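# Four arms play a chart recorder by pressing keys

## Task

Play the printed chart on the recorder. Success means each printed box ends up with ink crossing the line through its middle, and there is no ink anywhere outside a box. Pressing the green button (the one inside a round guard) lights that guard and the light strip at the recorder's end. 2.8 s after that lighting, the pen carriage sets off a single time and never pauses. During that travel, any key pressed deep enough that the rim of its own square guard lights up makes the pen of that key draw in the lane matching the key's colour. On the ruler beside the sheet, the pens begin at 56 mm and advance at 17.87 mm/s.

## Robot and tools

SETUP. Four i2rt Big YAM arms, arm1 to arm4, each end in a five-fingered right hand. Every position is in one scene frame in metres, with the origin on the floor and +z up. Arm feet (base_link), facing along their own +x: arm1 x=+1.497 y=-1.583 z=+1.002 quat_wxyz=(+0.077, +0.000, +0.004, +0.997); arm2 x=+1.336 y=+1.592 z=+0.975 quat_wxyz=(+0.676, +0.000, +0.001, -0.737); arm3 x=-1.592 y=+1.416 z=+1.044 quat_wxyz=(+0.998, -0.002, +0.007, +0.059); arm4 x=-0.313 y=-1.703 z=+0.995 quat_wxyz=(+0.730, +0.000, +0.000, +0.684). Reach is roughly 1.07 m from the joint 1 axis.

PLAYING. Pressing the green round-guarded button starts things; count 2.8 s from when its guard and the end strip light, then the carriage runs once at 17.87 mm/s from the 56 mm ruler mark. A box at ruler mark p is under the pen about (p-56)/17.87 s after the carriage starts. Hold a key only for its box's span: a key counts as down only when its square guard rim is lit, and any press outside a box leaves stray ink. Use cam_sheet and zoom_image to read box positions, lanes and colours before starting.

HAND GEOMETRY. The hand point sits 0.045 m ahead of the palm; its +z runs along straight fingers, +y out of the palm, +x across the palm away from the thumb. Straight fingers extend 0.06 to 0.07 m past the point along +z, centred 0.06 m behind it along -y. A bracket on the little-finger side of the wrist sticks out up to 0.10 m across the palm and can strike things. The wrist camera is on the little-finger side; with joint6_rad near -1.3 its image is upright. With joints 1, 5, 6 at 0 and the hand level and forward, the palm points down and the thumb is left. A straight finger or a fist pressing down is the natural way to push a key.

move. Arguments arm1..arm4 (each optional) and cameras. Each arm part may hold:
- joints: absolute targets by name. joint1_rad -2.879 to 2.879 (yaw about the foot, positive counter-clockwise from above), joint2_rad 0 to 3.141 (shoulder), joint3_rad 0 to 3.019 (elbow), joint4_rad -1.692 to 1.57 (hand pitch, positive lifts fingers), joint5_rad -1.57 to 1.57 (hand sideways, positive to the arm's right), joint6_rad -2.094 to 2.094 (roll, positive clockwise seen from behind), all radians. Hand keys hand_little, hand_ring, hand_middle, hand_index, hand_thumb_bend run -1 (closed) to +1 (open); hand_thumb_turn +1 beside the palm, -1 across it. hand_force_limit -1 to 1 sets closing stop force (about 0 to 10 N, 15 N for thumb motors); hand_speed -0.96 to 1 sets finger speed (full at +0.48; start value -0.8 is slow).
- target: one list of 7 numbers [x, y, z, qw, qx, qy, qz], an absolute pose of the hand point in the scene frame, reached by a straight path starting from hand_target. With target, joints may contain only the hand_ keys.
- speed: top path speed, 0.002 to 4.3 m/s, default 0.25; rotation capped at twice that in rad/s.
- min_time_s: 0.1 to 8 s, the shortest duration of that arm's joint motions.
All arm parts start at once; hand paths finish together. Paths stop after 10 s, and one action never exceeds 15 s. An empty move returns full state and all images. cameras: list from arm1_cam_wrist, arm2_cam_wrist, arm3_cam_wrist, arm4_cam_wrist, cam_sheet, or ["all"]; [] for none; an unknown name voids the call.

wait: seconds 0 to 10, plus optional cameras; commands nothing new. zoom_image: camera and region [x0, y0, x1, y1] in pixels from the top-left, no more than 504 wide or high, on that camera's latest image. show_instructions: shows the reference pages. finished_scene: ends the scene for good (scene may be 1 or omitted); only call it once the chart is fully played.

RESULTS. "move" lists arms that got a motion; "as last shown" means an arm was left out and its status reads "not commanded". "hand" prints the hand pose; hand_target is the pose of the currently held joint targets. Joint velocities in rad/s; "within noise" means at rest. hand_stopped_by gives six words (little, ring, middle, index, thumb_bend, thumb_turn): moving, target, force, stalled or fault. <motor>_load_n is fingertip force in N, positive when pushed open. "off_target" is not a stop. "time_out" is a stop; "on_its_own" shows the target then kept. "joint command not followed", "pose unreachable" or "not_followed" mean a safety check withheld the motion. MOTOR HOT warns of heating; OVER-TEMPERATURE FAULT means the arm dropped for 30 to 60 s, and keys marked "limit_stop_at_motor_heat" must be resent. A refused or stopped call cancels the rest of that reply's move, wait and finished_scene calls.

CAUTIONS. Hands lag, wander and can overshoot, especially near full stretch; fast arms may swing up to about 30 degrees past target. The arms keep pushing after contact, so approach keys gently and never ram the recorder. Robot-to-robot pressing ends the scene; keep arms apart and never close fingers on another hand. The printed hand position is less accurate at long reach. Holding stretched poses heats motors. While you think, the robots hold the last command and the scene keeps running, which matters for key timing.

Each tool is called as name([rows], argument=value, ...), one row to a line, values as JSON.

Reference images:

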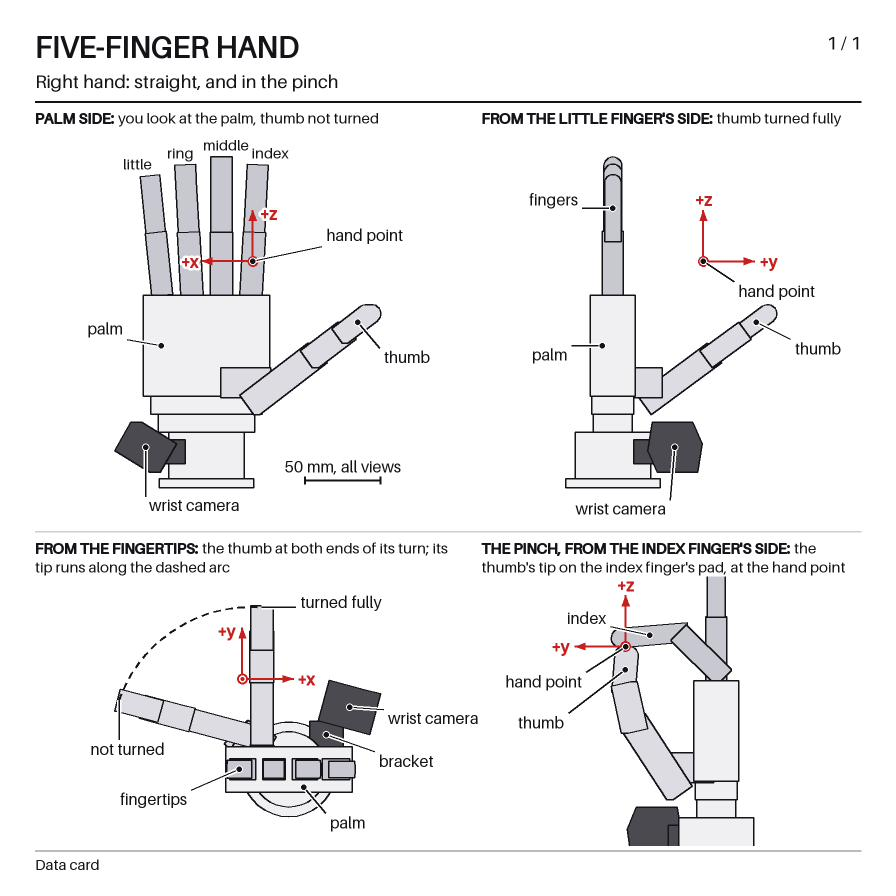

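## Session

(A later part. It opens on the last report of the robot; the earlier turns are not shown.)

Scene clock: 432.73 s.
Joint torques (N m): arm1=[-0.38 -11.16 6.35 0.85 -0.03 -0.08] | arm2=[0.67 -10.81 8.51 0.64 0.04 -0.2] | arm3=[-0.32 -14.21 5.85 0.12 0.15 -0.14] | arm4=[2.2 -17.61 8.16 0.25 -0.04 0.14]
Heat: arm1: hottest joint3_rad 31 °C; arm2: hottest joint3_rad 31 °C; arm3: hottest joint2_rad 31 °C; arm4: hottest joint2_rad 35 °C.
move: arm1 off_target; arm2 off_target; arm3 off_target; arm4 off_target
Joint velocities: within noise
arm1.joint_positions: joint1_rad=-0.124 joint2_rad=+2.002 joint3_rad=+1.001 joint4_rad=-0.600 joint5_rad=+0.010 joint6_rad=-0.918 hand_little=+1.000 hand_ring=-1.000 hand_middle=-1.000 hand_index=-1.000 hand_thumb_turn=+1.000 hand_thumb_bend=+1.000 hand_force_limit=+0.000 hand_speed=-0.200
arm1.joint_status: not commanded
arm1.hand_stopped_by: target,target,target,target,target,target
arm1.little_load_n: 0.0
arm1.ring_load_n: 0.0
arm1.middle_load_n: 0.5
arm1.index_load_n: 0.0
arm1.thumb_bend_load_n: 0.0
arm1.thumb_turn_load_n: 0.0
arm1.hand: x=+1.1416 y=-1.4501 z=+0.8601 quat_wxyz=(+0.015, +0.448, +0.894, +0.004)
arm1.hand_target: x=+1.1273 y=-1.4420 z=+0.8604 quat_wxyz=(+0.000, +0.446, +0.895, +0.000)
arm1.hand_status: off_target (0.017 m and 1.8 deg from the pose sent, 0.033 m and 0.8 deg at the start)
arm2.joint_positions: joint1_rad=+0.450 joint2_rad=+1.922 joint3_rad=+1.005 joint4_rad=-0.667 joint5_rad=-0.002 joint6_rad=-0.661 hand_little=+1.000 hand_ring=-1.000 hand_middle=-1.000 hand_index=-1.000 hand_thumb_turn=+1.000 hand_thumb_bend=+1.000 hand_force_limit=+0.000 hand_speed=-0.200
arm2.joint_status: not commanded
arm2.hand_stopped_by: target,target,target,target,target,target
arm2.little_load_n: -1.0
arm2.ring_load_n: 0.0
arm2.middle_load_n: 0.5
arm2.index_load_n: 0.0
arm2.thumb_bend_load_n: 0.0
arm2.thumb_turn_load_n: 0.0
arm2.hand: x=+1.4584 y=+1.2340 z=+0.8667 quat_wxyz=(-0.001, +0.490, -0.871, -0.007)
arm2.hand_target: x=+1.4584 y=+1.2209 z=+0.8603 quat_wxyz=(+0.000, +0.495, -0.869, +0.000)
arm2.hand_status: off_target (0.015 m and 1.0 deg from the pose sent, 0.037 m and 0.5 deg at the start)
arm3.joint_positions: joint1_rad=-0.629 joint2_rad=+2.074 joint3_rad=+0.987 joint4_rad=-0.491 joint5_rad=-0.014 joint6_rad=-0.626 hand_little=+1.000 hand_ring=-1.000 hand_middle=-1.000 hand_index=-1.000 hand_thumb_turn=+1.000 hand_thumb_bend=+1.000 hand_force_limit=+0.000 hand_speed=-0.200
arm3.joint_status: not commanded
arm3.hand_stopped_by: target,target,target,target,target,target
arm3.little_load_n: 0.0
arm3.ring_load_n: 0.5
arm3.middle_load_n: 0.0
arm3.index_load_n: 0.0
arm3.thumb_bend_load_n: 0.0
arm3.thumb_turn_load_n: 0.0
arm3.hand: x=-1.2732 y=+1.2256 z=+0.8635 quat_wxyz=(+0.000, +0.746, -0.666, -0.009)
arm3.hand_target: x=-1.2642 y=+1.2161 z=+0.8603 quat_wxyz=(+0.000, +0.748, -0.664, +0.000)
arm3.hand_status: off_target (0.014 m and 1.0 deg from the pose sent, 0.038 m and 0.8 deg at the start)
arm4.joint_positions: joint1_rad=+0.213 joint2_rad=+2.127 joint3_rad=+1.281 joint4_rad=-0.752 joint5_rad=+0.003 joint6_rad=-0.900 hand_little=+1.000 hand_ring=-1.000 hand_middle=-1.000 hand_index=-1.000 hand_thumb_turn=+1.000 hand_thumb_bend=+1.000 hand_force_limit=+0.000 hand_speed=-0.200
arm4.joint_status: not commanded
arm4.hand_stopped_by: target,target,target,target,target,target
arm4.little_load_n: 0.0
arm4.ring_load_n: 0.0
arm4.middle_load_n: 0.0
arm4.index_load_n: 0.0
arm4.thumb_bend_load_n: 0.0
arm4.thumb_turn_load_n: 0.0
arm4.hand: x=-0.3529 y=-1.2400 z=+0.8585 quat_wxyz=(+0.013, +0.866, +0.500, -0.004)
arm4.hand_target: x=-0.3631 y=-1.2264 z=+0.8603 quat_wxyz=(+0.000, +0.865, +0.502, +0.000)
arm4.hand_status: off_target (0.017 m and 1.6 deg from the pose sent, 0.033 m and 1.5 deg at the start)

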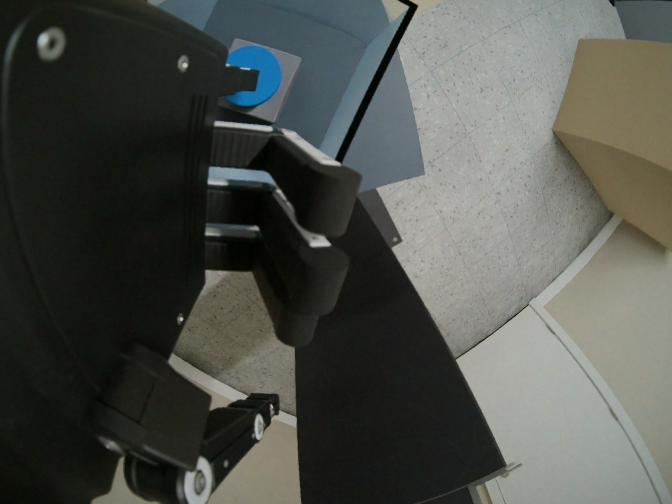

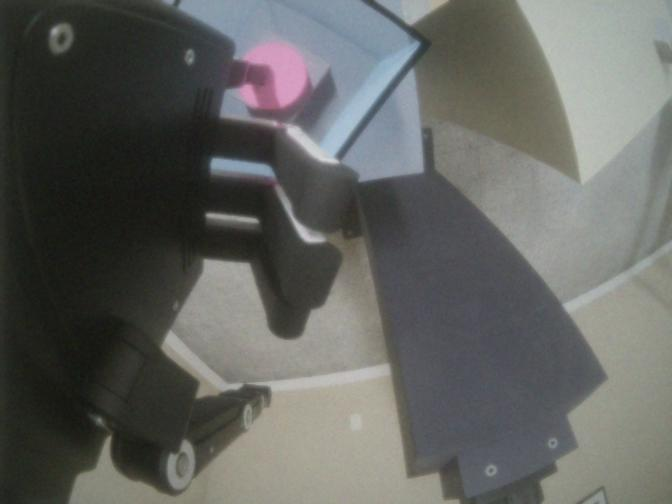

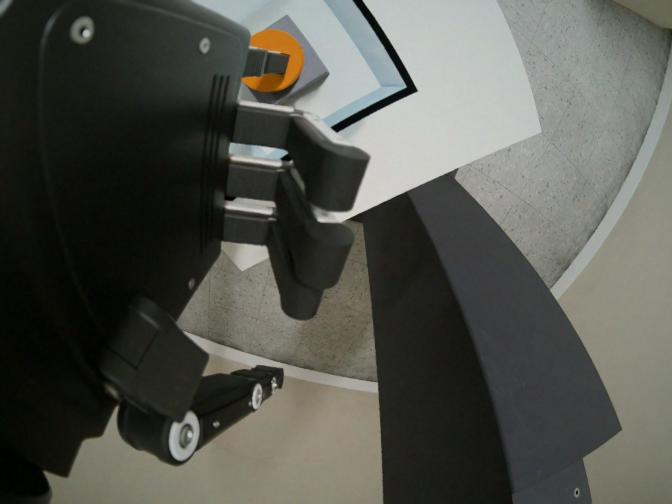

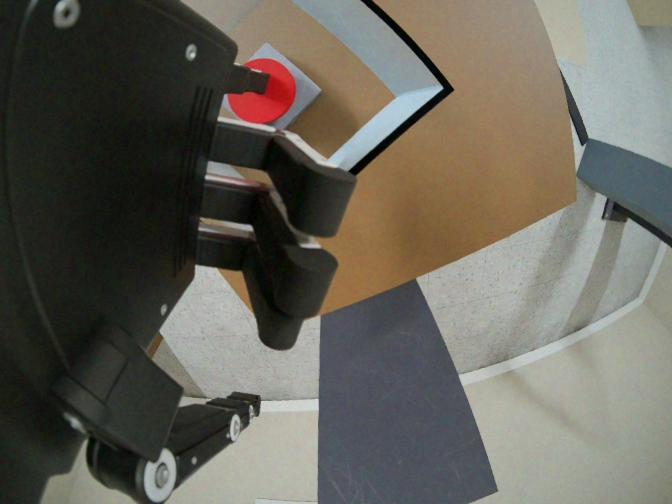

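move(arm1={"target":[1.116,-1.442,0.84,0,0.446,0.895,0],"speed":0.1}, arm2={"target":[1.4585,1.2205,0.85,0,0.495,-0.869,0],"speed":0.1}, arm3={"target":[-1.258,1.216,0.85,0,0.748,-0.664,0],"speed":0.1}, arm4={"target":[-0.363,-1.226,0.85,0,0.865,0.5015,0],"speed":0.1}, cameras=["arm1_cam_wrist","arm2_cam_wrist","arm3_cam_wrist","arm4_cam_wrist"])

zoom_image(camera="arm1_cam_wrist", region=[200, 0, 400, 150])

zoom_image(camera="arm2_cam_wrist", region=[200, 0, 400, 150])

zoom_image(camera="arm3_cam_wrist", region=[200, 0, 400, 150])

zoom_image(camera="arm4_cam_wrist", region=[200, 0, 400, 150])

Scene clock: 457.17 s.
Joint torques (N m): arm1=[0.21 -10.4 6.28 1.05 -0.04 -0.01] | arm2=[0.73 -9.7 8.29 1.2 0.05 -0.19] | arm3=[0.79 -12.04 6.27 0.46 0.14 -0.04] | arm4=[2.26 -16.21 8.13 0.54 -0.03 0.14]
Heat: arm1: hottest joint3_rad 31 °C; arm2: hottest joint3_rad 31 °C; arm3: hottest joint3_rad 31 °C; arm4: hottest joint2_rad 35 °C.
move: arm1 off_target; arm2 off_target; arm3 off_target; arm4 off_target
Joint velocities: within noise
arm1.joint_positions: joint1_rad=-0.124 joint2_rad=+2.049 joint3_rad=+1.037 joint4_rad=-0.577 joint5_rad=+0.010 joint6_rad=-0.918 hand_little=+1.000 hand_ring=-1.000 hand_middle=-1.000 hand_index=-1.000 hand_thumb_turn=+1.000 hand_thumb_bend=+1.000 hand_force_limit=+0.000 hand_speed=-0.200
arm1.joint_status: not commanded
arm1.hand_stopped_by: target,target,target,target,target,target
arm1.little_load_n: -1.0
arm1.ring_load_n: 0.0
arm1.middle_load_n: 0.0
arm1.index_load_n: 0.0
arm1.thumb_bend_load_n: 0.0
arm1.thumb_turn_load_n: 0.0
arm1.hand: x=+1.1281 y=-1.4464 z=+0.8460 quat_wxyz=(+0.010, +0.448, +0.894, +0.003)
arm1.hand_target: x=+1.1163 y=-1.4421 z=+0.8404 quat_wxyz=(+0.000, +0.446, +0.895, +0.000)
arm1.hand_status: off_target (0.014 m and 1.2 deg from the pose sent, 0.033 m and 1.8 deg at the start)
arm2.joint_positions: joint1_rad=+0.450 joint2_rad=+1.930 joint3_rad=+1.005 joint4_rad=-0.658 joint5_rad=-0.002 joint6_rad=-0.661 hand_little=+1.000 hand_ring=-1.000 hand_middle=-1.000 hand_index=-1.000 hand_thumb_turn=+1.000 hand_thumb_bend=+1.000 hand_force_limit=+0.000 hand_speed=-0.200
arm2.joint_status: not commanded
arm2.hand_stopped_by: target,target,target,target,target,target
arm2.little_load_n: -2.0
arm2.ring_load_n: 0.5
arm2.middle_load_n: 0.5
arm2.index_load_n: 0.0
arm2.thumb_bend_load_n: 0.0
arm2.thumb_turn_load_n: 0.0
arm2.hand: x=+1.4585 y=+1.2337 z=+0.8632 quat_wxyz=(-0.001, +0.490, -0.871, -0.007)
arm2.hand_target: x=+1.4583 y=+1.2211 z=+0.8507 quat_wxyz=(+0.000, +0.495, -0.869, +0.000)
arm2.hand_status: off_target (0.019 m and 1.0 deg from the pose sent, 0.021 m and 1.0 deg at the start)
arm3.joint_positions: joint1_rad=-0.629 joint2_rad=+2.085 joint3_rad=+1.002 joint4_rad=-0.486 joint5_rad=-0.014 joint6_rad=-0.626 hand_little=+1.000 hand_ring=-1.000 hand_middle=-1.000 hand_index=-1.000 hand_thumb_turn=+1.000 hand_thumb_bend=+1.000 hand_force_limit=+0.000 hand_speed=-0.200
arm3.joint_status: not commanded
arm3.hand_stopped_by: target,target,target,target,target,target
arm3.little_load_n: -1.5
arm3.ring_load_n: 0.0
arm3.middle_load_n: 0.0
arm3.index_load_n: 0.0
arm3.thumb_bend_load_n: 0.0
arm3.thumb_turn_load_n: 0.0
arm3.hand: x=-1.2669 y=+1.2221 z=+0.8609 quat_wxyz=(-0.001, +0.746, -0.666, -0.004)
arm3.hand_target: x=-1.2583 y=+1.2163 z=+0.8504 quat_wxyz=(+0.000, +0.748, -0.664, +0.000)
arm3.hand_status: off_target (0.015 m and 0.5 deg from the pose sent, 0.022 m and 1.0 deg at the start)
arm4.joint_positions: joint1_rad=+0.213 joint2_rad=+2.129 joint3_rad=+1.281 joint4_rad=-0.740 joint5_rad=+0.003 joint6_rad=-0.900 hand_little=+1.000 hand_ring=-1.000 hand_middle=-1.000 hand_index=-1.000 hand_thumb_turn=+1.000 hand_thumb_bend=+1.000 hand_force_limit=+0.000 hand_speed=-0.200
arm4.joint_status: not commanded
arm4.hand_stopped_by: target,target,target,target,target,target
arm4.little_load_n: -0.5
arm4.ring_load_n: 0.0
arm4.middle_load_n: 0.0
arm4.index_load_n: 0.0
arm4.thumb_bend_load_n: 0.0
arm4.thumb_turn_load_n: 0.0
arm4.hand: x=-0.3534 y=-1.2372 z=+0.8570 quat_wxyz=(+0.008, +0.866, +0.500, -0.002)
arm4.hand_target: x=-0.3630 y=-1.2264 z=+0.8504 quat_wxyz=(+0.000, +0.865, +0.502, +0.000)
arm4.hand_status: off_target (0.016 m and 1.0 deg from the pose sent, 0.019 m and 1.6 deg at the start)

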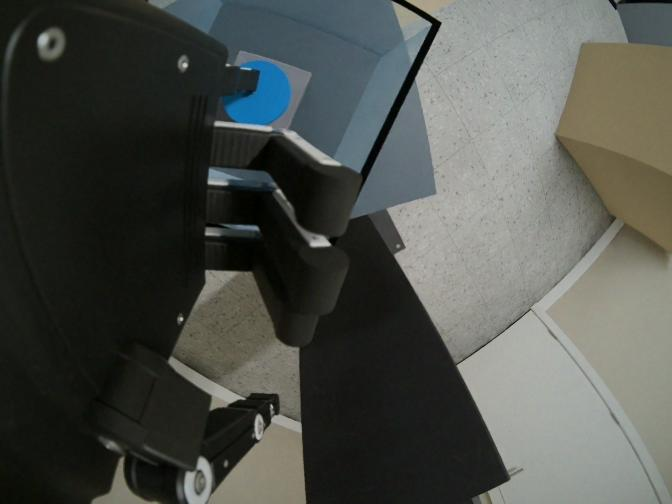

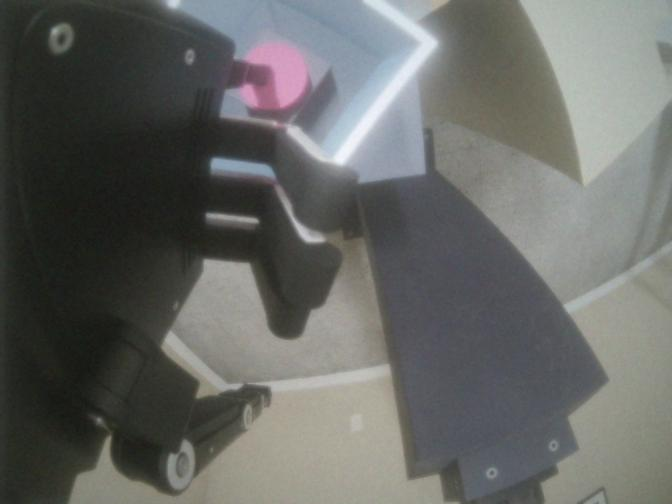

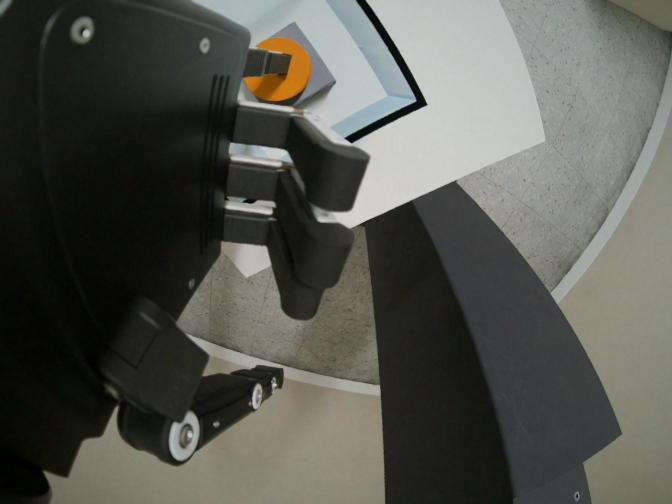

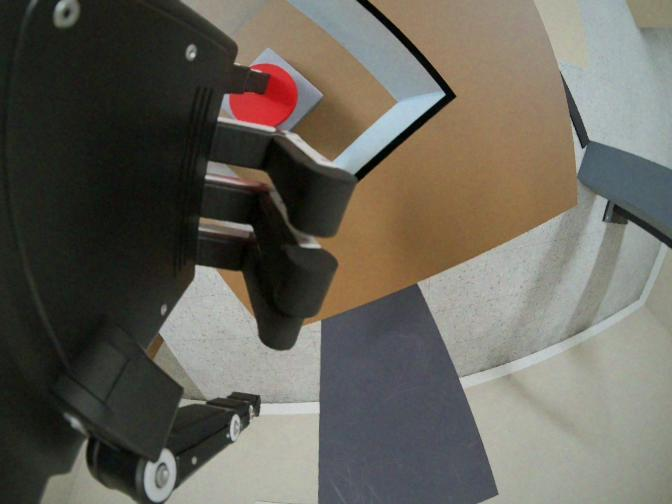

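Scaled by 2.520 from the camera's image (finer frame: 960x720).

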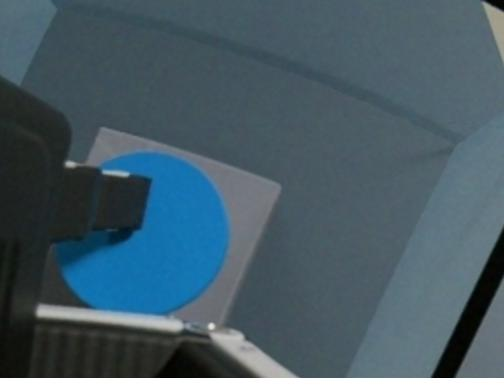

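Scaled by 2.520 from the camera's image (finer frame: 960x720).

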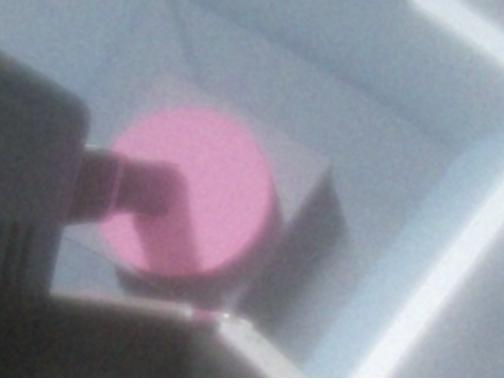

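Scaled by 2.520 from the camera's image (finer frame: 960x720).

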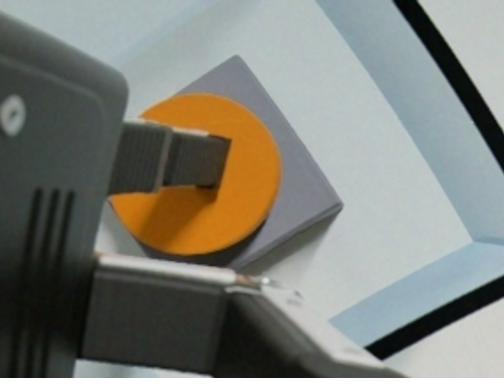

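Scaled by 2.520 from the camera's image (finer frame: 960x720).

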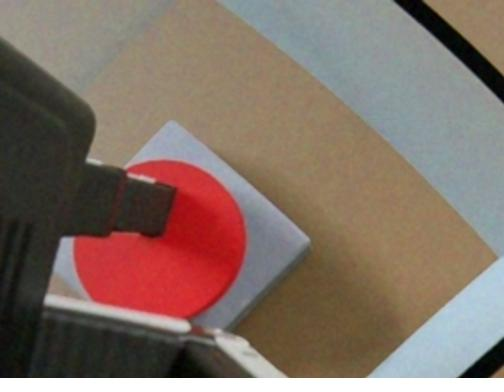

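move(arm1={"target":[1.116,-1.442,0.83,0,0.446,0.895,0],"speed":0.1}, arm3={"target":[-1.258,1.216,0.84,0,0.748,-0.664,0],"speed":0.1}, arm4={"target":[-0.363,-1.226,0.84,0,0.865,0.5015,0],"speed":0.1}, cameras=["arm1_cam_wrist","arm2_cam_wrist","arm3_cam_wrist","arm4_cam_wrist"])

Scene clock: 464.43 s.
Joint torques (N m): arm1=[0.09 -9.11 6.35 1.35 -0.03 -0.02] | arm2=[0.73 -9.76 8.28 1.2 0.04 -0.19] | arm3=[0.67 -11.22 6.42 1.07 0.15 -0.09] | arm4=[2.32 -15.03 8.14 0.73 -0.02 0.13]
Heat: arm1: hottest joint3_rad 31 °C; arm2: hottest joint3_rad 31 °C; arm3: hottest joint3_rad 31 °C; arm4: hottest joint2_rad 34 °C.
move: arm1 off_target; arm3 off_target; arm4 off_target
Joint velocities: within noise
arm1.joint_positions: joint1_rad=-0.124 joint2_rad=+2.056 joint3_rad=+1.037 joint4_rad=-0.562 joint5_rad=+0.010 joint6_rad=-0.918 hand_little=+1.000 hand_ring=-1.000 hand_middle=-1.000 hand_index=-1.000 hand_thumb_turn=+1.000 hand_thumb_bend=+1.000 hand_force_limit=+0.000 hand_speed=-0.200
arm1.joint_status: not commanded
arm1.hand_stopped_by: target,target,target,target,target,target
arm1.little_load_n: -2.0
arm1.ring_load_n: 0.0
arm1.middle_load_n: 0.0
arm1.index_load_n: 0.0
arm1.thumb_bend_load_n: -0.5
arm1.thumb_turn_load_n: 0.0
arm1.hand: x=+1.1260 y=-1.4459 z=+0.8425 quat_wxyz=(+0.006, +0.448, +0.894, +0.002)
arm1.hand_target: x=+1.1165 y=-1.4422 z=+0.8305 quat_wxyz=(+0.000, +0.446, +0.895, +0.000)
arm1.hand_status: off_target (0.016 m and 0.7 deg from the pose sent, 0.021 m and 1.2 deg at the start)
arm2: as last shown
arm2.ring_load_n: 0.0
arm2.middle_load_n: 0.0
arm3.joint_positions: joint1_rad=-0.629 joint2_rad=+2.097 joint3_rad=+1.005 joint4_rad=-0.476 joint5_rad=-0.014 joint6_rad=-0.626 hand_little=+1.000 hand_ring=-1.000 hand_middle=-1.000 hand_index=-1.000 hand_thumb_turn=+1.000 hand_thumb_bend=+1.000 hand_force_limit=+0.000 hand_speed=-0.200
arm3.joint_status: not commanded
arm3.hand_stopped_by: target,target,target,target,target,target
arm3.little_load_n: -2.5
arm3.ring_load_n: 0.0
arm3.middle_load_n: 0.0
arm3.index_load_n: 0.0
arm3.thumb_bend_load_n: 0.0
arm3.thumb_turn_load_n: 0.0
arm3.hand: x=-1.2667 y=+1.2219 z=+0.8561 quat_wxyz=(-0.001, +0.746, -0.666, -0.004)
arm3.hand_target: x=-1.2586 y=+1.2165 z=+0.8408 quat_wxyz=(+0.000, +0.748, -0.664, +0.000)
arm3.hand_status: off_target (0.019 m and 0.5 deg from the pose sent, 0.024 m and 0.5 deg at the start)
arm4.joint_positions: joint1_rad=+0.214 joint2_rad=+2.133 joint3_rad=+1.281 joint4_rad=-0.726 joint5_rad=+0.003 joint6_rad=-0.900 hand_little=+1.000 hand_ring=-1.000 hand_middle=-1.000 hand_index=-1.000 hand_thumb_turn=+1.000 hand_thumb_bend=+1.000 hand_force_limit=+0.000 hand_speed=-0.200
arm4.joint_status: not commanded
arm4.hand_stopped_by: target,target,target,target,target,target
arm4.little_load_n: -1.5
arm4.ring_load_n: 0.0
arm4.middle_load_n: 0.0
arm4.index_load_n: 0.0
arm4.thumb_bend_load_n: 0.0
arm4.thumb_turn_load_n: 0.0
arm4.hand: x=-0.3539 y=-1.2345 z=+0.8541 quat_wxyz=(+0.004, +0.866, +0.500, -0.001)
arm4.hand_target: x=-0.3630 y=-1.2267 z=+0.8404 quat_wxyz=(+0.000, +0.865, +0.502, +0.000)
arm4.hand_status: off_target (0.019 m and 0.4 deg from the pose sent, 0.023 m and 1.0 deg at the start)

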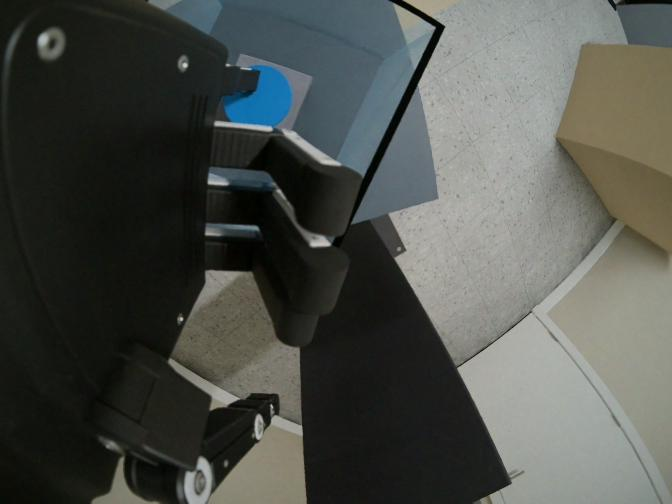

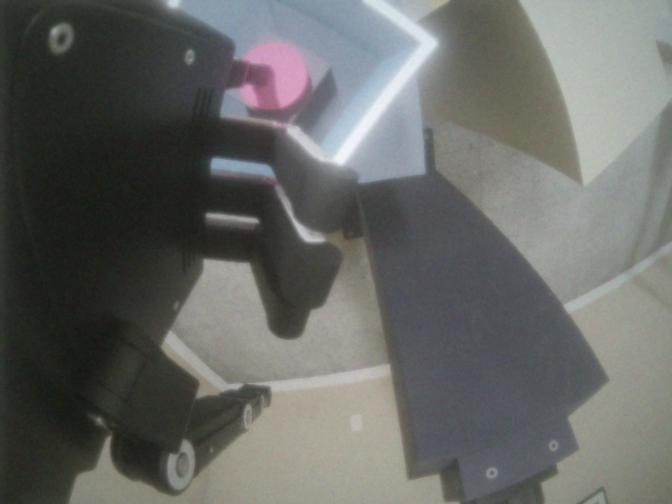

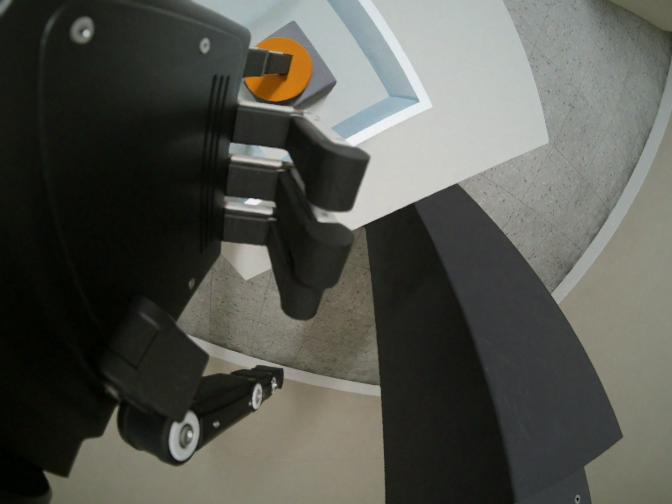

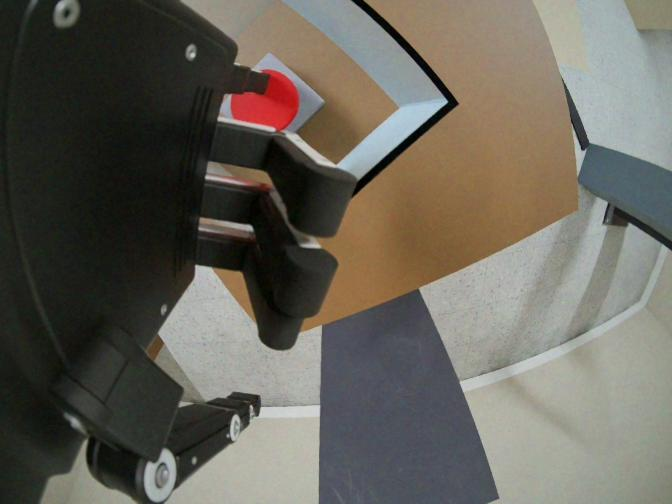

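move(arm1={"target":[1.116,-1.442,0.82,0,0.446,0.895,0],"speed":0.1}, arm4={"target":[-0.363,-1.226,0.828,0,0.865,0.5015,0],"speed":0.1}, cameras=["arm1_cam_wrist","arm2_cam_wrist","arm3_cam_wrist","arm4_cam_wrist","cam_sheet"])

Scene clock: 469.23 s.
Joint torques (N m): arm1=[0.09 -8.47 5.76 1.42 -0.1 -0.01] | arm2=[0.73 -9.7 8.28 1.21 0.05 -0.2] | arm3=[0.62 -10.99 6.23 0.99 0.14 -0.06] | arm4=[2.26 -14.15 7.58 0.83 -0.02 0.14]
Heat: arm1: hottest joint3_rad 31 °C; arm2: hottest joint3_rad 31 °C; arm3: hottest joint3_rad 31 °C; arm4: hottest joint2_rad 34 °C.
move: arm1 off_target; arm4 off_target
Joint velocities: within noise
arm1.joint_positions: joint1_rad=-0.124 joint2_rad=+2.068 joint3_rad=+1.046 joint4_rad=-0.542 joint5_rad=+0.011 joint6_rad=-0.918 hand_little=+1.000 hand_ring=-1.000 hand_middle=-1.000 hand_index=-1.000 hand_thumb_turn=+1.000 hand_thumb_bend=+1.000 hand_force_limit=+0.000 hand_speed=-0.200
arm1.joint_status: not commanded
arm1.hand_stopped_by: target,target,target,target,target,target
arm1.little_load_n: -2.5
arm1.ring_load_n: 0.0
arm1.middle_load_n: 0.0
arm1.index_load_n: 0.0
arm1.thumb_bend_load_n: 0.0
arm1.thumb_turn_load_n: 0.0
arm1.hand: x=+1.1189 y=-1.4435 z=+0.8381 quat_wxyz=(-0.003, +0.448, +0.894, +0.001)
arm1.hand_target: x=+1.1167 y=-1.4422 z=+0.8207 quat_wxyz=(+0.000, +0.446, +0.895, +0.000)
arm1.hand_status: off_target (0.018 m and 0.5 deg from the pose sent, 0.025 m and 0.7 deg at the start)
arm2, arm3: as last shown
arm2.little_load_n: -2.5
arm2.ring_load_n: 0.5
arm3.index_load_n: 0.5
arm4.joint_positions: joint1_rad=+0.214 joint2_rad=+2.144 joint3_rad=+1.288 joint4_rad=-0.705 joint5_rad=+0.003 joint6_rad=-0.900 hand_little=+1.000 hand_ring=-1.000 hand_middle=-1.000 hand_index=-1.000 hand_thumb_turn=+1.000 hand_thumb_bend=+1.000 hand_force_limit=+0.000 hand_speed=-0.200
arm4.joint_status: not commanded
arm4.hand_stopped_by: target,target,target,target,target,target
arm4.little_load_n: -2.0
arm4.ring_load_n: 0.0
arm4.middle_load_n: 0.0
arm4.index_load_n: 0.0
arm4.thumb_bend_load_n: 0.0
arm4.thumb_turn_load_n: 0.0
arm4.hand: x=-0.3549 y=-1.2280 z=+0.8493 quat_wxyz=(-0.004, +0.866, +0.500, +0.003)
arm4.hand_target: x=-0.3629 y=-1.2269 z=+0.8288 quat_wxyz=(+0.000, +0.865, +0.502, +0.000)
arm4.hand_status: off_target (0.023 m and 0.6 deg from the pose sent, 0.029 m and 0.4 deg at the start)

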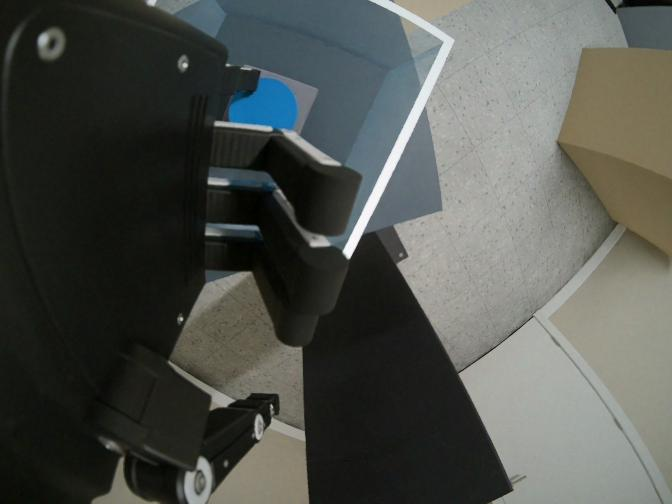

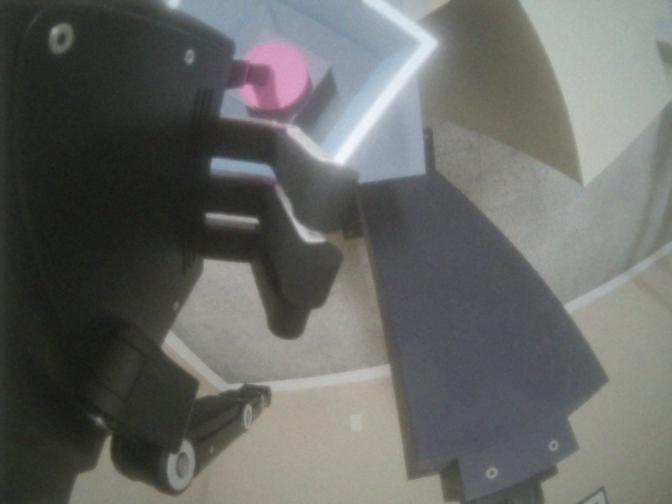

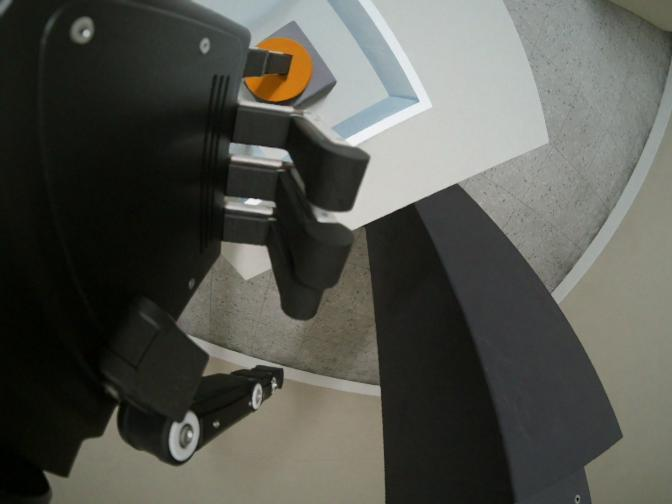

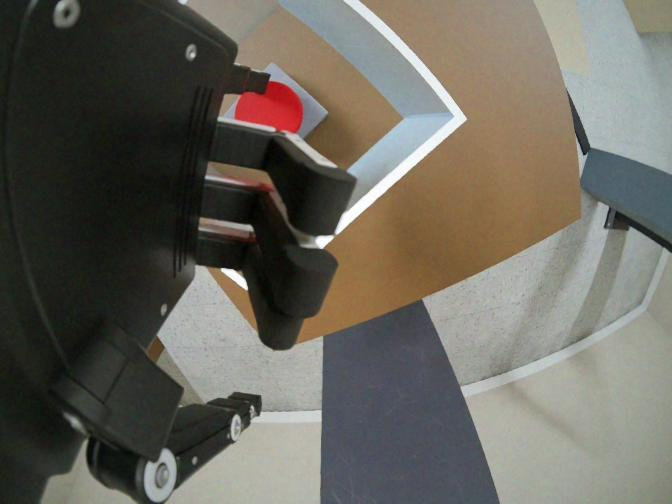

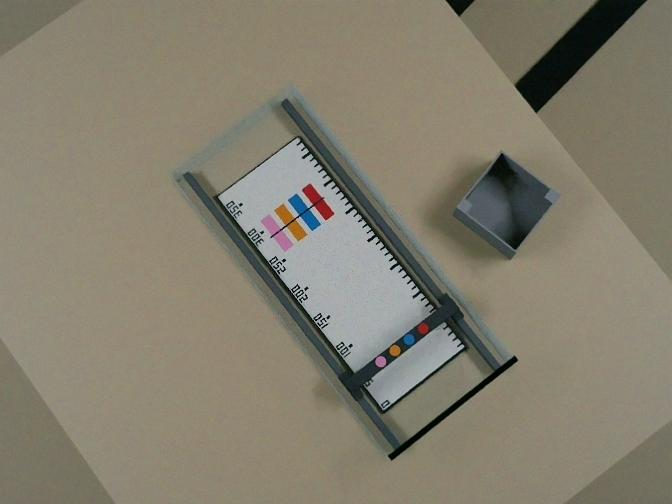

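move(arm1={"target":[1.116,-1.442,0.87,0,0.446,0.895,0],"speed":0.25}, arm2={"target":[1.4585,1.2205,1.0,0,0.495,-0.869,0],"speed":0.25}, arm3={"target":[-1.258,1.216,0.89,0,0.748,-0.664,0],"speed":0.25}, arm4={"target":[-0.363,-1.226,0.88,0,0.865,0.5015,0],"speed":0.25})

move(arm2={"target":[0.983,1.178,1.02,0,-0.0175,-0.9998,0],"speed":0.4}, cameras=["arm1_cam_wrist","arm2_cam_wrist","arm3_cam_wrist","arm4_cam_wrist"])

Scene clock: 491.87 s.
Joint torques (N m): arm1=[0.21 -13.39 5.6 -0.25 -0.05 -0.01] | arm2=[0.73 -10.81 10.77 -0.27 0.03 -0.17] | arm3=[0.32 -15.68 5.85 -0.29 0.19 -0.1] | arm4=[2.14 -19.96 7.41 -0.34 -0.04 0.14]
Heat: arm1: hottest joint3_rad 31 °C; arm2: hottest joint3_rad 32 °C; arm3: hottest joint3_rad 31 °C; arm4: hottest joint2_rad 33 °C.
move: arm1 off_target; arm2 done; arm3 off_target; arm4 off_target
Joint velocities: within noise
arm1.joint_positions: joint1_rad=-0.124 joint2_rad=+2.020 joint3_rad=+1.046 joint4_rad=-0.613 joint5_rad=+0.010 joint6_rad=-0.918 hand_little=+1.000 hand_ring=-1.000 hand_middle=-1.000 hand_index=-1.000 hand_thumb_turn=+1.000 hand_thumb_bend=+1.000 hand_force_limit=+0.000 hand_speed=-0.200
arm1.joint_status: not commanded
arm1.hand_stopped_by: target,target,target,target,target,target
arm1.little_load_n: 0.0
arm1.ring_load_n: 0.0
arm1.middle_load_n: 0.0
arm1.index_load_n: 0.0
arm1.thumb_bend_load_n: 0.0
arm1.thumb_turn_load_n: 0.0
arm1.hand: x=+1.1242 y=-1.4450 z=+0.8606 quat_wxyz=(+0.008, +0.448, +0.894, +0.003)
arm1.hand_target: x=+1.1161 y=-1.4420 z=+0.8699 quat_wxyz=(+0.000, +0.446, +0.895, +0.000)
arm1.hand_status: off_target (0.013 m and 1.1 deg from the pose sent, 0.032 m and 0.5 deg at the start)
arm2.joint_positions: joint1_rad=+0.449 joint2_rad=+1.678 joint3_rad=+1.101 joint4_rad=-0.995 joint5_rad=-0.002 joint6_rad=-0.664 hand_little=+1.000 hand_ring=-1.000 hand_middle=-1.000 hand_index=-1.000 hand_thumb_turn=+1.000 hand_thumb_bend=+1.000 hand_force_limit=+0.000 hand_speed=-0.200
arm2.joint_status: not commanded
arm2.hand_stopped_by: target,target,target,target,target,target
arm2.little_load_n: 0.0
arm2.ring_load_n: 0.0
arm2.middle_load_n: 0.0
arm2.index_load_n: 0.0
arm2.thumb_bend_load_n: 0.0
arm2.thumb_turn_load_n: 0.0
arm2.hand: x=+1.4598 y=+1.2294 z=+0.9977 quat_wxyz=(-0.001, +0.492, -0.871, -0.001)
arm2.hand_target: x=+1.4585 y=+1.2207 z=+0.9999 quat_wxyz=(+0.000, +0.495, -0.869, +0.000)
arm2.hand_status: done (0.009 m and 0.5 deg from the pose sent, 0.137 m and 1.0 deg at the start)
arm3.joint_positions: joint1_rad=-0.629 joint2_rad=+2.034 joint3_rad=+1.005 joint4_rad=-0.551 joint5_rad=-0.014 joint6_rad=-0.626 hand_little=+1.000 hand_ring=-1.000 hand_middle=-1.000 hand_index=-1.000 hand_thumb_turn=+1.000 hand_thumb_bend=+1.000 hand_force_limit=+0.000 hand_speed=-0.200
arm3.joint_status: not commanded
arm3.hand_stopped_by: target,target,target,target,target,target
arm3.little_load_n: 0.0
arm3.ring_load_n: -0.5
arm3.middle_load_n: 0.0
arm3.index_load_n: 0.5
arm3.thumb_bend_load_n: -0.5
arm3.thumb_turn_load_n: 0.0
arm3.hand: x=-1.2674 y=+1.2226 z=+0.8838 quat_wxyz=(+0.001, +0.746, -0.666, -0.010)
arm3.hand_target: x=-1.2582 y=+1.2162 z=+0.8900 quat_wxyz=(+0.000, +0.748, -0.664, +0.000)
arm3.hand_status: off_target (0.013 m and 1.2 deg from the pose sent, 0.035 m and 0.5 deg at the start)
arm4.joint_positions: joint1_rad=+0.214 joint2_rad=+2.116 joint3_rad=+1.291 joint4_rad=-0.776 joint5_rad=+0.003 joint6_rad=-0.900 hand_little=+1.000 hand_ring=-1.000 hand_middle=-1.000 hand_index=-1.000 hand_thumb_turn=+1.000 hand_thumb_bend=+1.000 hand_force_limit=+0.000 hand_speed=-0.200
arm4.joint_status: not commanded
arm4.hand_stopped_by: target,target,target,target,target,target
arm4.little_load_n: 0.0
arm4.ring_load_n: 0.0
arm4.middle_load_n: 0.0
arm4.index_load_n: 0.0
arm4.thumb_bend_load_n: -0.5
arm4.thumb_turn_load_n: 0.0
arm4.hand: x=-0.3534 y=-1.2377 z=+0.8668 quat_wxyz=(+0.014, +0.866, +0.500, -0.005)
arm4.hand_target: x=-0.3629 y=-1.2264 z=+0.8799 quat_wxyz=(+0.000, +0.865, +0.501, +0.000)
arm4.hand_status: off_target (0.020 m and 1.7 deg from the pose sent, 0.032 m and 0.6 deg at the start)
pictures: none

Scene clock: 494.13 s.
Joint torques (N m): arm1=[0.21 -13.39 5.61 -0.23 -0.07 -0.01] | arm2=[1.44 -16.79 12.92 -0.31 -0.01 0.09] | arm3=[0.26 -16.44 5.7 -0.46 0.13 -0.09] | arm4=[2.26 -19.49 7.53 -0.34 -0.05 0.12]
Heat: arm1: hottest joint3_rad 31 °C; arm2: hottest joint3_rad 32 °C; arm3: hottest joint3_rad 31 °C; arm4: hottest joint2_rad 33 °C.
move: arm2 off_target
Joint velocities: within noise
arm1, arm3, arm4: as last shown
arm2.joint_positions: joint1_rad=-0.600 joint2_rad=+2.014 joint3_rad=+1.650 joint4_rad=-1.222 joint5_rad=-0.002 joint6_rad=-0.664 hand_little=+1.000 hand_ring=-1.000 hand_middle=-1.000 hand_index=-1.000 hand_thumb_turn=+1.000 hand_thumb_bend=+1.000 hand_force_limit=+0.000 hand_speed=-0.200
arm2.joint_status: not commanded
arm2.hand_stopped_by: target,target,target,target,target,target
arm2.little_load_n: 0.0
arm2.ring_load_n: 0.5
arm2.middle_load_n: 0.0
arm2.index_load_n: 0.0
arm2.thumb_bend_load_n: 0.0
arm2.thumb_turn_load_n: 0.0
arm2.hand: x=+0.9886 y=+1.1886 z=+1.0156 quat_wxyz=(-0.004, -0.011, -1.000, -0.006)
arm2.hand_target: x=+0.9832 y=+1.1783 z=+1.0200 quat_wxyz=(+0.000, -0.017, -1.000, +0.000)
arm2.hand_status: off_target (0.013 m and 1.1 deg from the pose sent, 0.480 m and 60.9 deg at the start)
arm3.little_load_n: 0.5
arm3.ring_load_n: 0.0
arm3.index_load_n: 0.0
arm3.thumb_bend_load_n: 0.0
arm4.middle_load_n: 0.5
arm4.thumb_bend_load_n: 0.0

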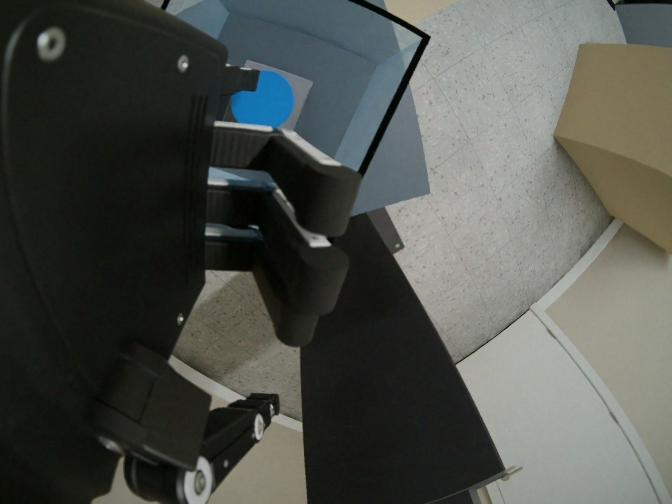

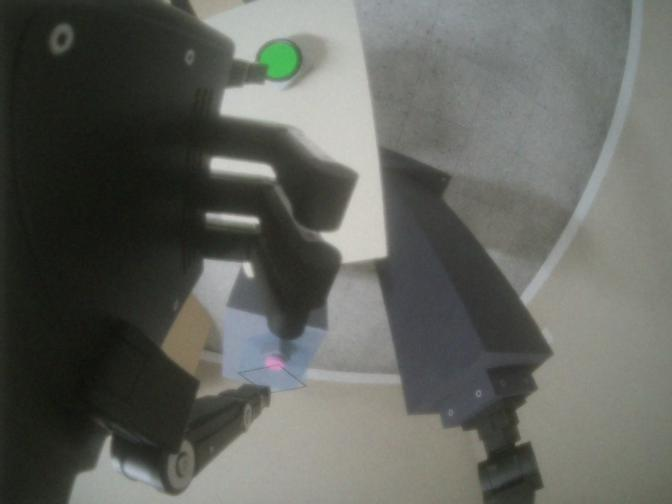

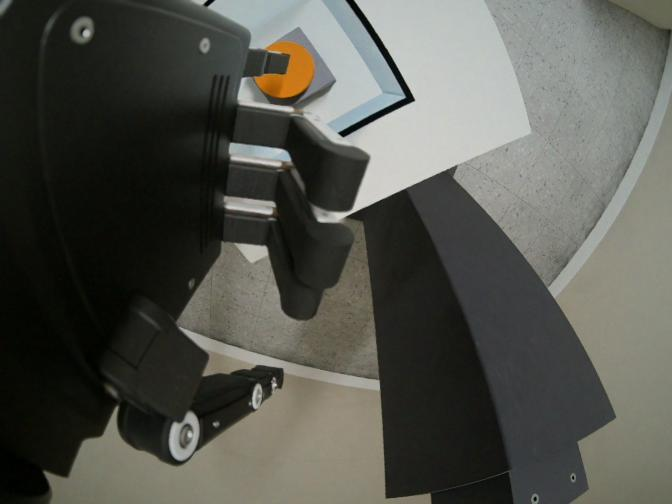

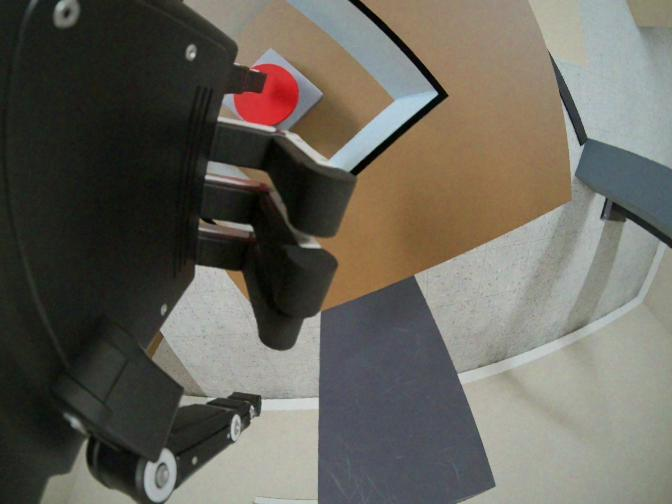

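zoom_image(camera="arm2_cam_wrist", region=[200, 0, 400, 150])

move(arm2={"target":[0.983,1.178,0.99,0,-0.0175,-0.9998,0],"speed":0.15}, cameras=["arm2_cam_wrist"])

zoom_image(camera="arm2_cam_wrist", region=[200, 0, 400, 150])

Scaled by 2.520 from the camera's image (finer frame: 960x720).

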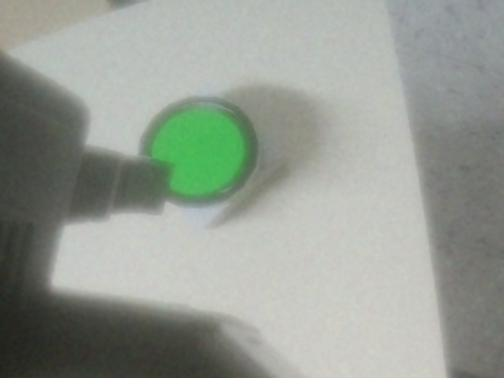

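Scene clock: 501.80 s.
Joint torques (N m): arm1=[0.21 -13.33 5.6 -0.24 -0.05 -0.01] | arm2=[1.44 -17.03 9.87 0.46 0 0.11] | arm3=[1.03 -15.97 5.78 -0.53 0.17 -0.1] | arm4=[2.32 -19.55 7.51 -0.34 -0.04 0.14]
Heat: arm1: hottest joint3_rad 31 °C; arm2: hottest joint3_rad 33 °C; arm3: hottest joint3_rad 31 °C; arm4: hottest joint2_rad 34 °C.
move: arm2 done
Joint velocities: within noise
arm1, arm3, arm4: as last shown
arm1.middle_load_n: -0.5
arm1.thumb_bend_load_n: -0.5
arm2.joint_positions: joint1_rad=-0.600 joint2_rad=+2.043 joint3_rad=+1.650 joint4_rad=-1.177 joint5_rad=-0.002 joint6_rad=-0.664 hand_little=+1.000 hand_ring=-1.000 hand_middle=-1.000 hand_index=-1.000 hand_thumb_turn=+1.000 hand_thumb_bend=+1.000 hand_force_limit=+0.000 hand_speed=-0.200
arm2.joint_status: not commanded
arm2.hand_stopped_by: target,target,target,target,target,target
arm2.little_load_n: 0.0
arm2.ring_load_n: 0.0
arm2.middle_load_n: 0.0
arm2.index_load_n: 0.0
arm2.thumb_bend_load_n: 0.0
arm2.thumb_turn_load_n: 0.0
arm2.hand: x=+0.9828 y=+1.1816 z=+0.9974 quat_wxyz=(+0.000, -0.011, -1.000, +0.000)
arm2.hand_target: x=+0.9830 y=+1.1781 z=+0.9900 quat_wxyz=(+0.000, -0.017, -1.000, +0.000)
arm2.hand_status: done (0.008 m and 0.8 deg from the pose sent, 0.028 m and 1.1 deg at the start)
arm3.little_load_n: 0.0
arm3.thumb_bend_load_n: -0.5
arm4.middle_load_n: 0.0

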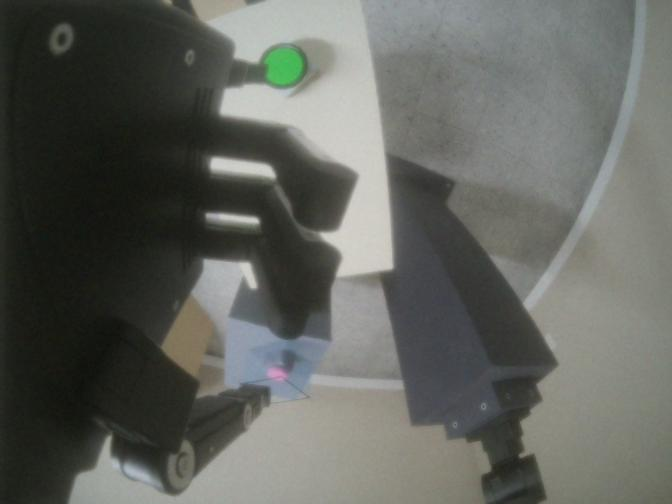

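Scaled by 2.520 from the camera's image (finer frame: 960x720).

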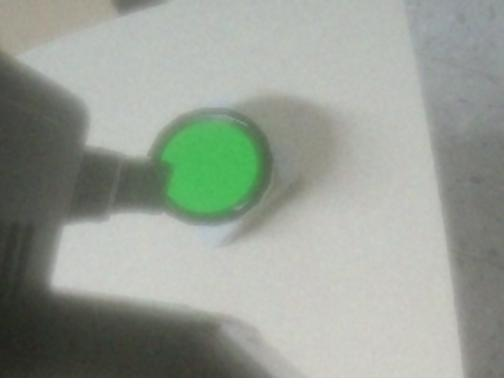

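move(arm2={"target":[0.964,1.166,0.96,0,-0.0175,-0.9998,0],"speed":0.15}, cameras=["arm2_cam_wrist"])

zoom_image(camera="arm2_cam_wrist", region=[200, 0, 400, 150])

Scene clock: 509.87 s.
Joint torques (N m): arm1=[0.21 -13.45 5.59 -0.24 -0.06 -0.01] | arm2=[0.67 -18.61 12.6 0.31 0.01 0] | arm3=[0.97 -16.15 5.64 -0.28 0.15 -0.11] | arm4=[2.08 -19.49 7.49 -0.31 -0.05 0.14]
Heat: arm1: hottest joint3_rad 31 °C; arm2: hottest joint3_rad 33 °C; arm3: hottest joint2_rad 31 °C; arm4: hottest joint2_rad 34 °C.
move: arm2 off_target
Joint velocities: within noise
arm1, arm3, arm4: as last shown
arm1.middle_load_n: 0.0
arm2.joint_positions: joint1_rad=-0.601 joint2_rad=+2.137 joint3_rad=+1.673 joint4_rad=-1.150 joint5_rad=-0.002 joint6_rad=-0.664 hand_little=+1.000 hand_ring=-1.000 hand_middle=-1.000 hand_index=-1.000 hand_thumb_turn=+1.000 hand_thumb_bend=+1.000 hand_force_limit=+0.000 hand_speed=-0.200
arm2.joint_status: not commanded
arm2.hand_stopped_by: target,target,target,target,target,target
arm2.little_load_n: 0.5
arm2.ring_load_n: 0.0
arm2.middle_load_n: 0.0
arm2.index_load_n: 0.0
arm2.thumb_bend_load_n: 0.0
arm2.thumb_turn_load_n: 0.0
arm2.hand: x=+0.9792 y=+1.1780 z=+0.9532 quat_wxyz=(-0.013, -0.011, -1.000, -0.016)
arm2.hand_target: x=+0.9643 y=+1.1665 z=+0.9603 quat_wxyz=(+0.000, -0.017, -1.000, +0.000)
arm2.hand_status: off_target (0.021 m and 2.5 deg from the pose sent, 0.045 m and 0.8 deg at the start)

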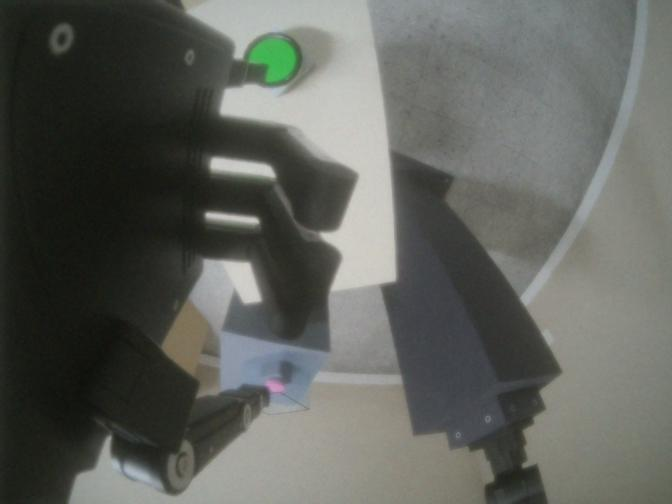

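Scaled by 2.520 from the camera's image (finer frame: 960x720).

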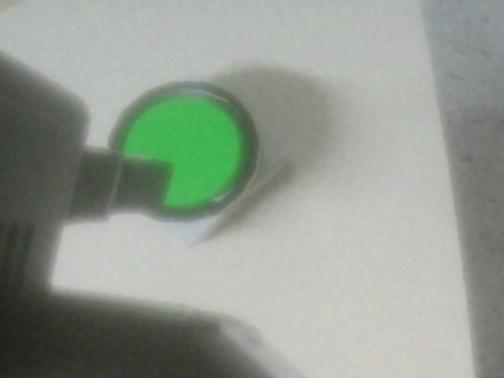

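move(arm2={"target":[0.953,1.163,0.94,0,-0.0175,-0.9998,0],"speed":0.15}, cameras=["arm2_cam_wrist"])

zoom_image(camera="arm2_cam_wrist", region=[200, 0, 400, 150])

Scene clock: 521.37 s.
Joint torques (N m): arm1=[0.15 -13.39 5.6 -0.27 -0.06 0] | arm2=[0.91 -18.2 12.55 0.34 0.01 -0.09] | arm3=[0.21 -16.26 5.79 -0.46 0.16 -0.11] | arm4=[2.14 -19.55 7.45 -0.34 -0.05 0.13]
Heat: arm1: hottest joint3_rad 31 °C; arm2: hottest joint3_rad 33 °C; arm3: hottest joint2_rad 31 °C; arm4: hottest joint2_rad 34 °C.
move: arm2 off_target
Joint velocities: within noise
arm1, arm3, arm4: as last shown
arm1.middle_load_n: 0.5
arm1.thumb_bend_load_n: 0.0
arm2.joint_positions: joint1_rad=-0.613 joint2_rad=+2.174 joint3_rad=+1.699 joint4_rad=-1.129 joint5_rad=-0.002 joint6_rad=-0.664 hand_little=+1.000 hand_ring=-1.000 hand_middle=-1.000 hand_index=-1.000 hand_thumb_turn=+1.000 hand_thumb_bend=+1.000 hand_force_limit=+0.000 hand_speed=-0.200
arm2.joint_status: not commanded
arm2.hand_stopped_by: target,target,target,target,target,target
arm2.little_load_n: 0.0
arm2.ring_load_n: 0.0
arm2.middle_load_n: 0.0
arm2.index_load_n: 0.0
arm2.thumb_bend_load_n: 0.0
arm2.thumb_turn_load_n: 0.0
arm2.hand: x=+0.9671 y=+1.1740 z=+0.9387 quat_wxyz=(-0.010, -0.017, -1.000, -0.012)
arm2.hand_target: x=+0.9532 y=+1.1634 z=+0.9404 quat_wxyz=(+0.000, -0.017, -1.000, +0.000)
arm2.hand_status: off_target (0.018 m and 1.8 deg from the pose sent, 0.033 m and 2.5 deg at the start)
arm3.ring_load_n: 0.5
arm3.thumb_bend_load_n: 0.0
arm4.thumb_bend_load_n: -0.5

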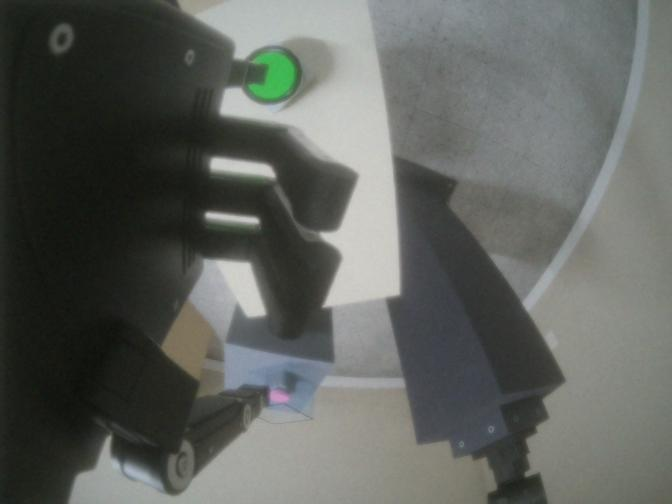

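Scaled by 2.520 from the camera's image (finer frame: 960x720).

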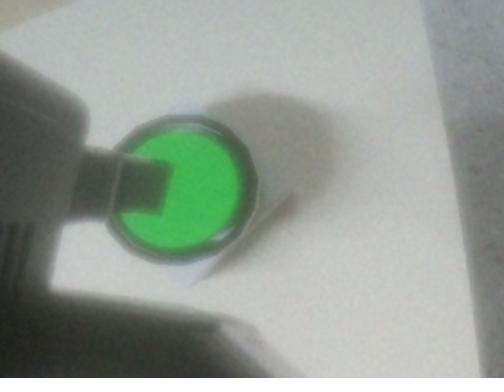

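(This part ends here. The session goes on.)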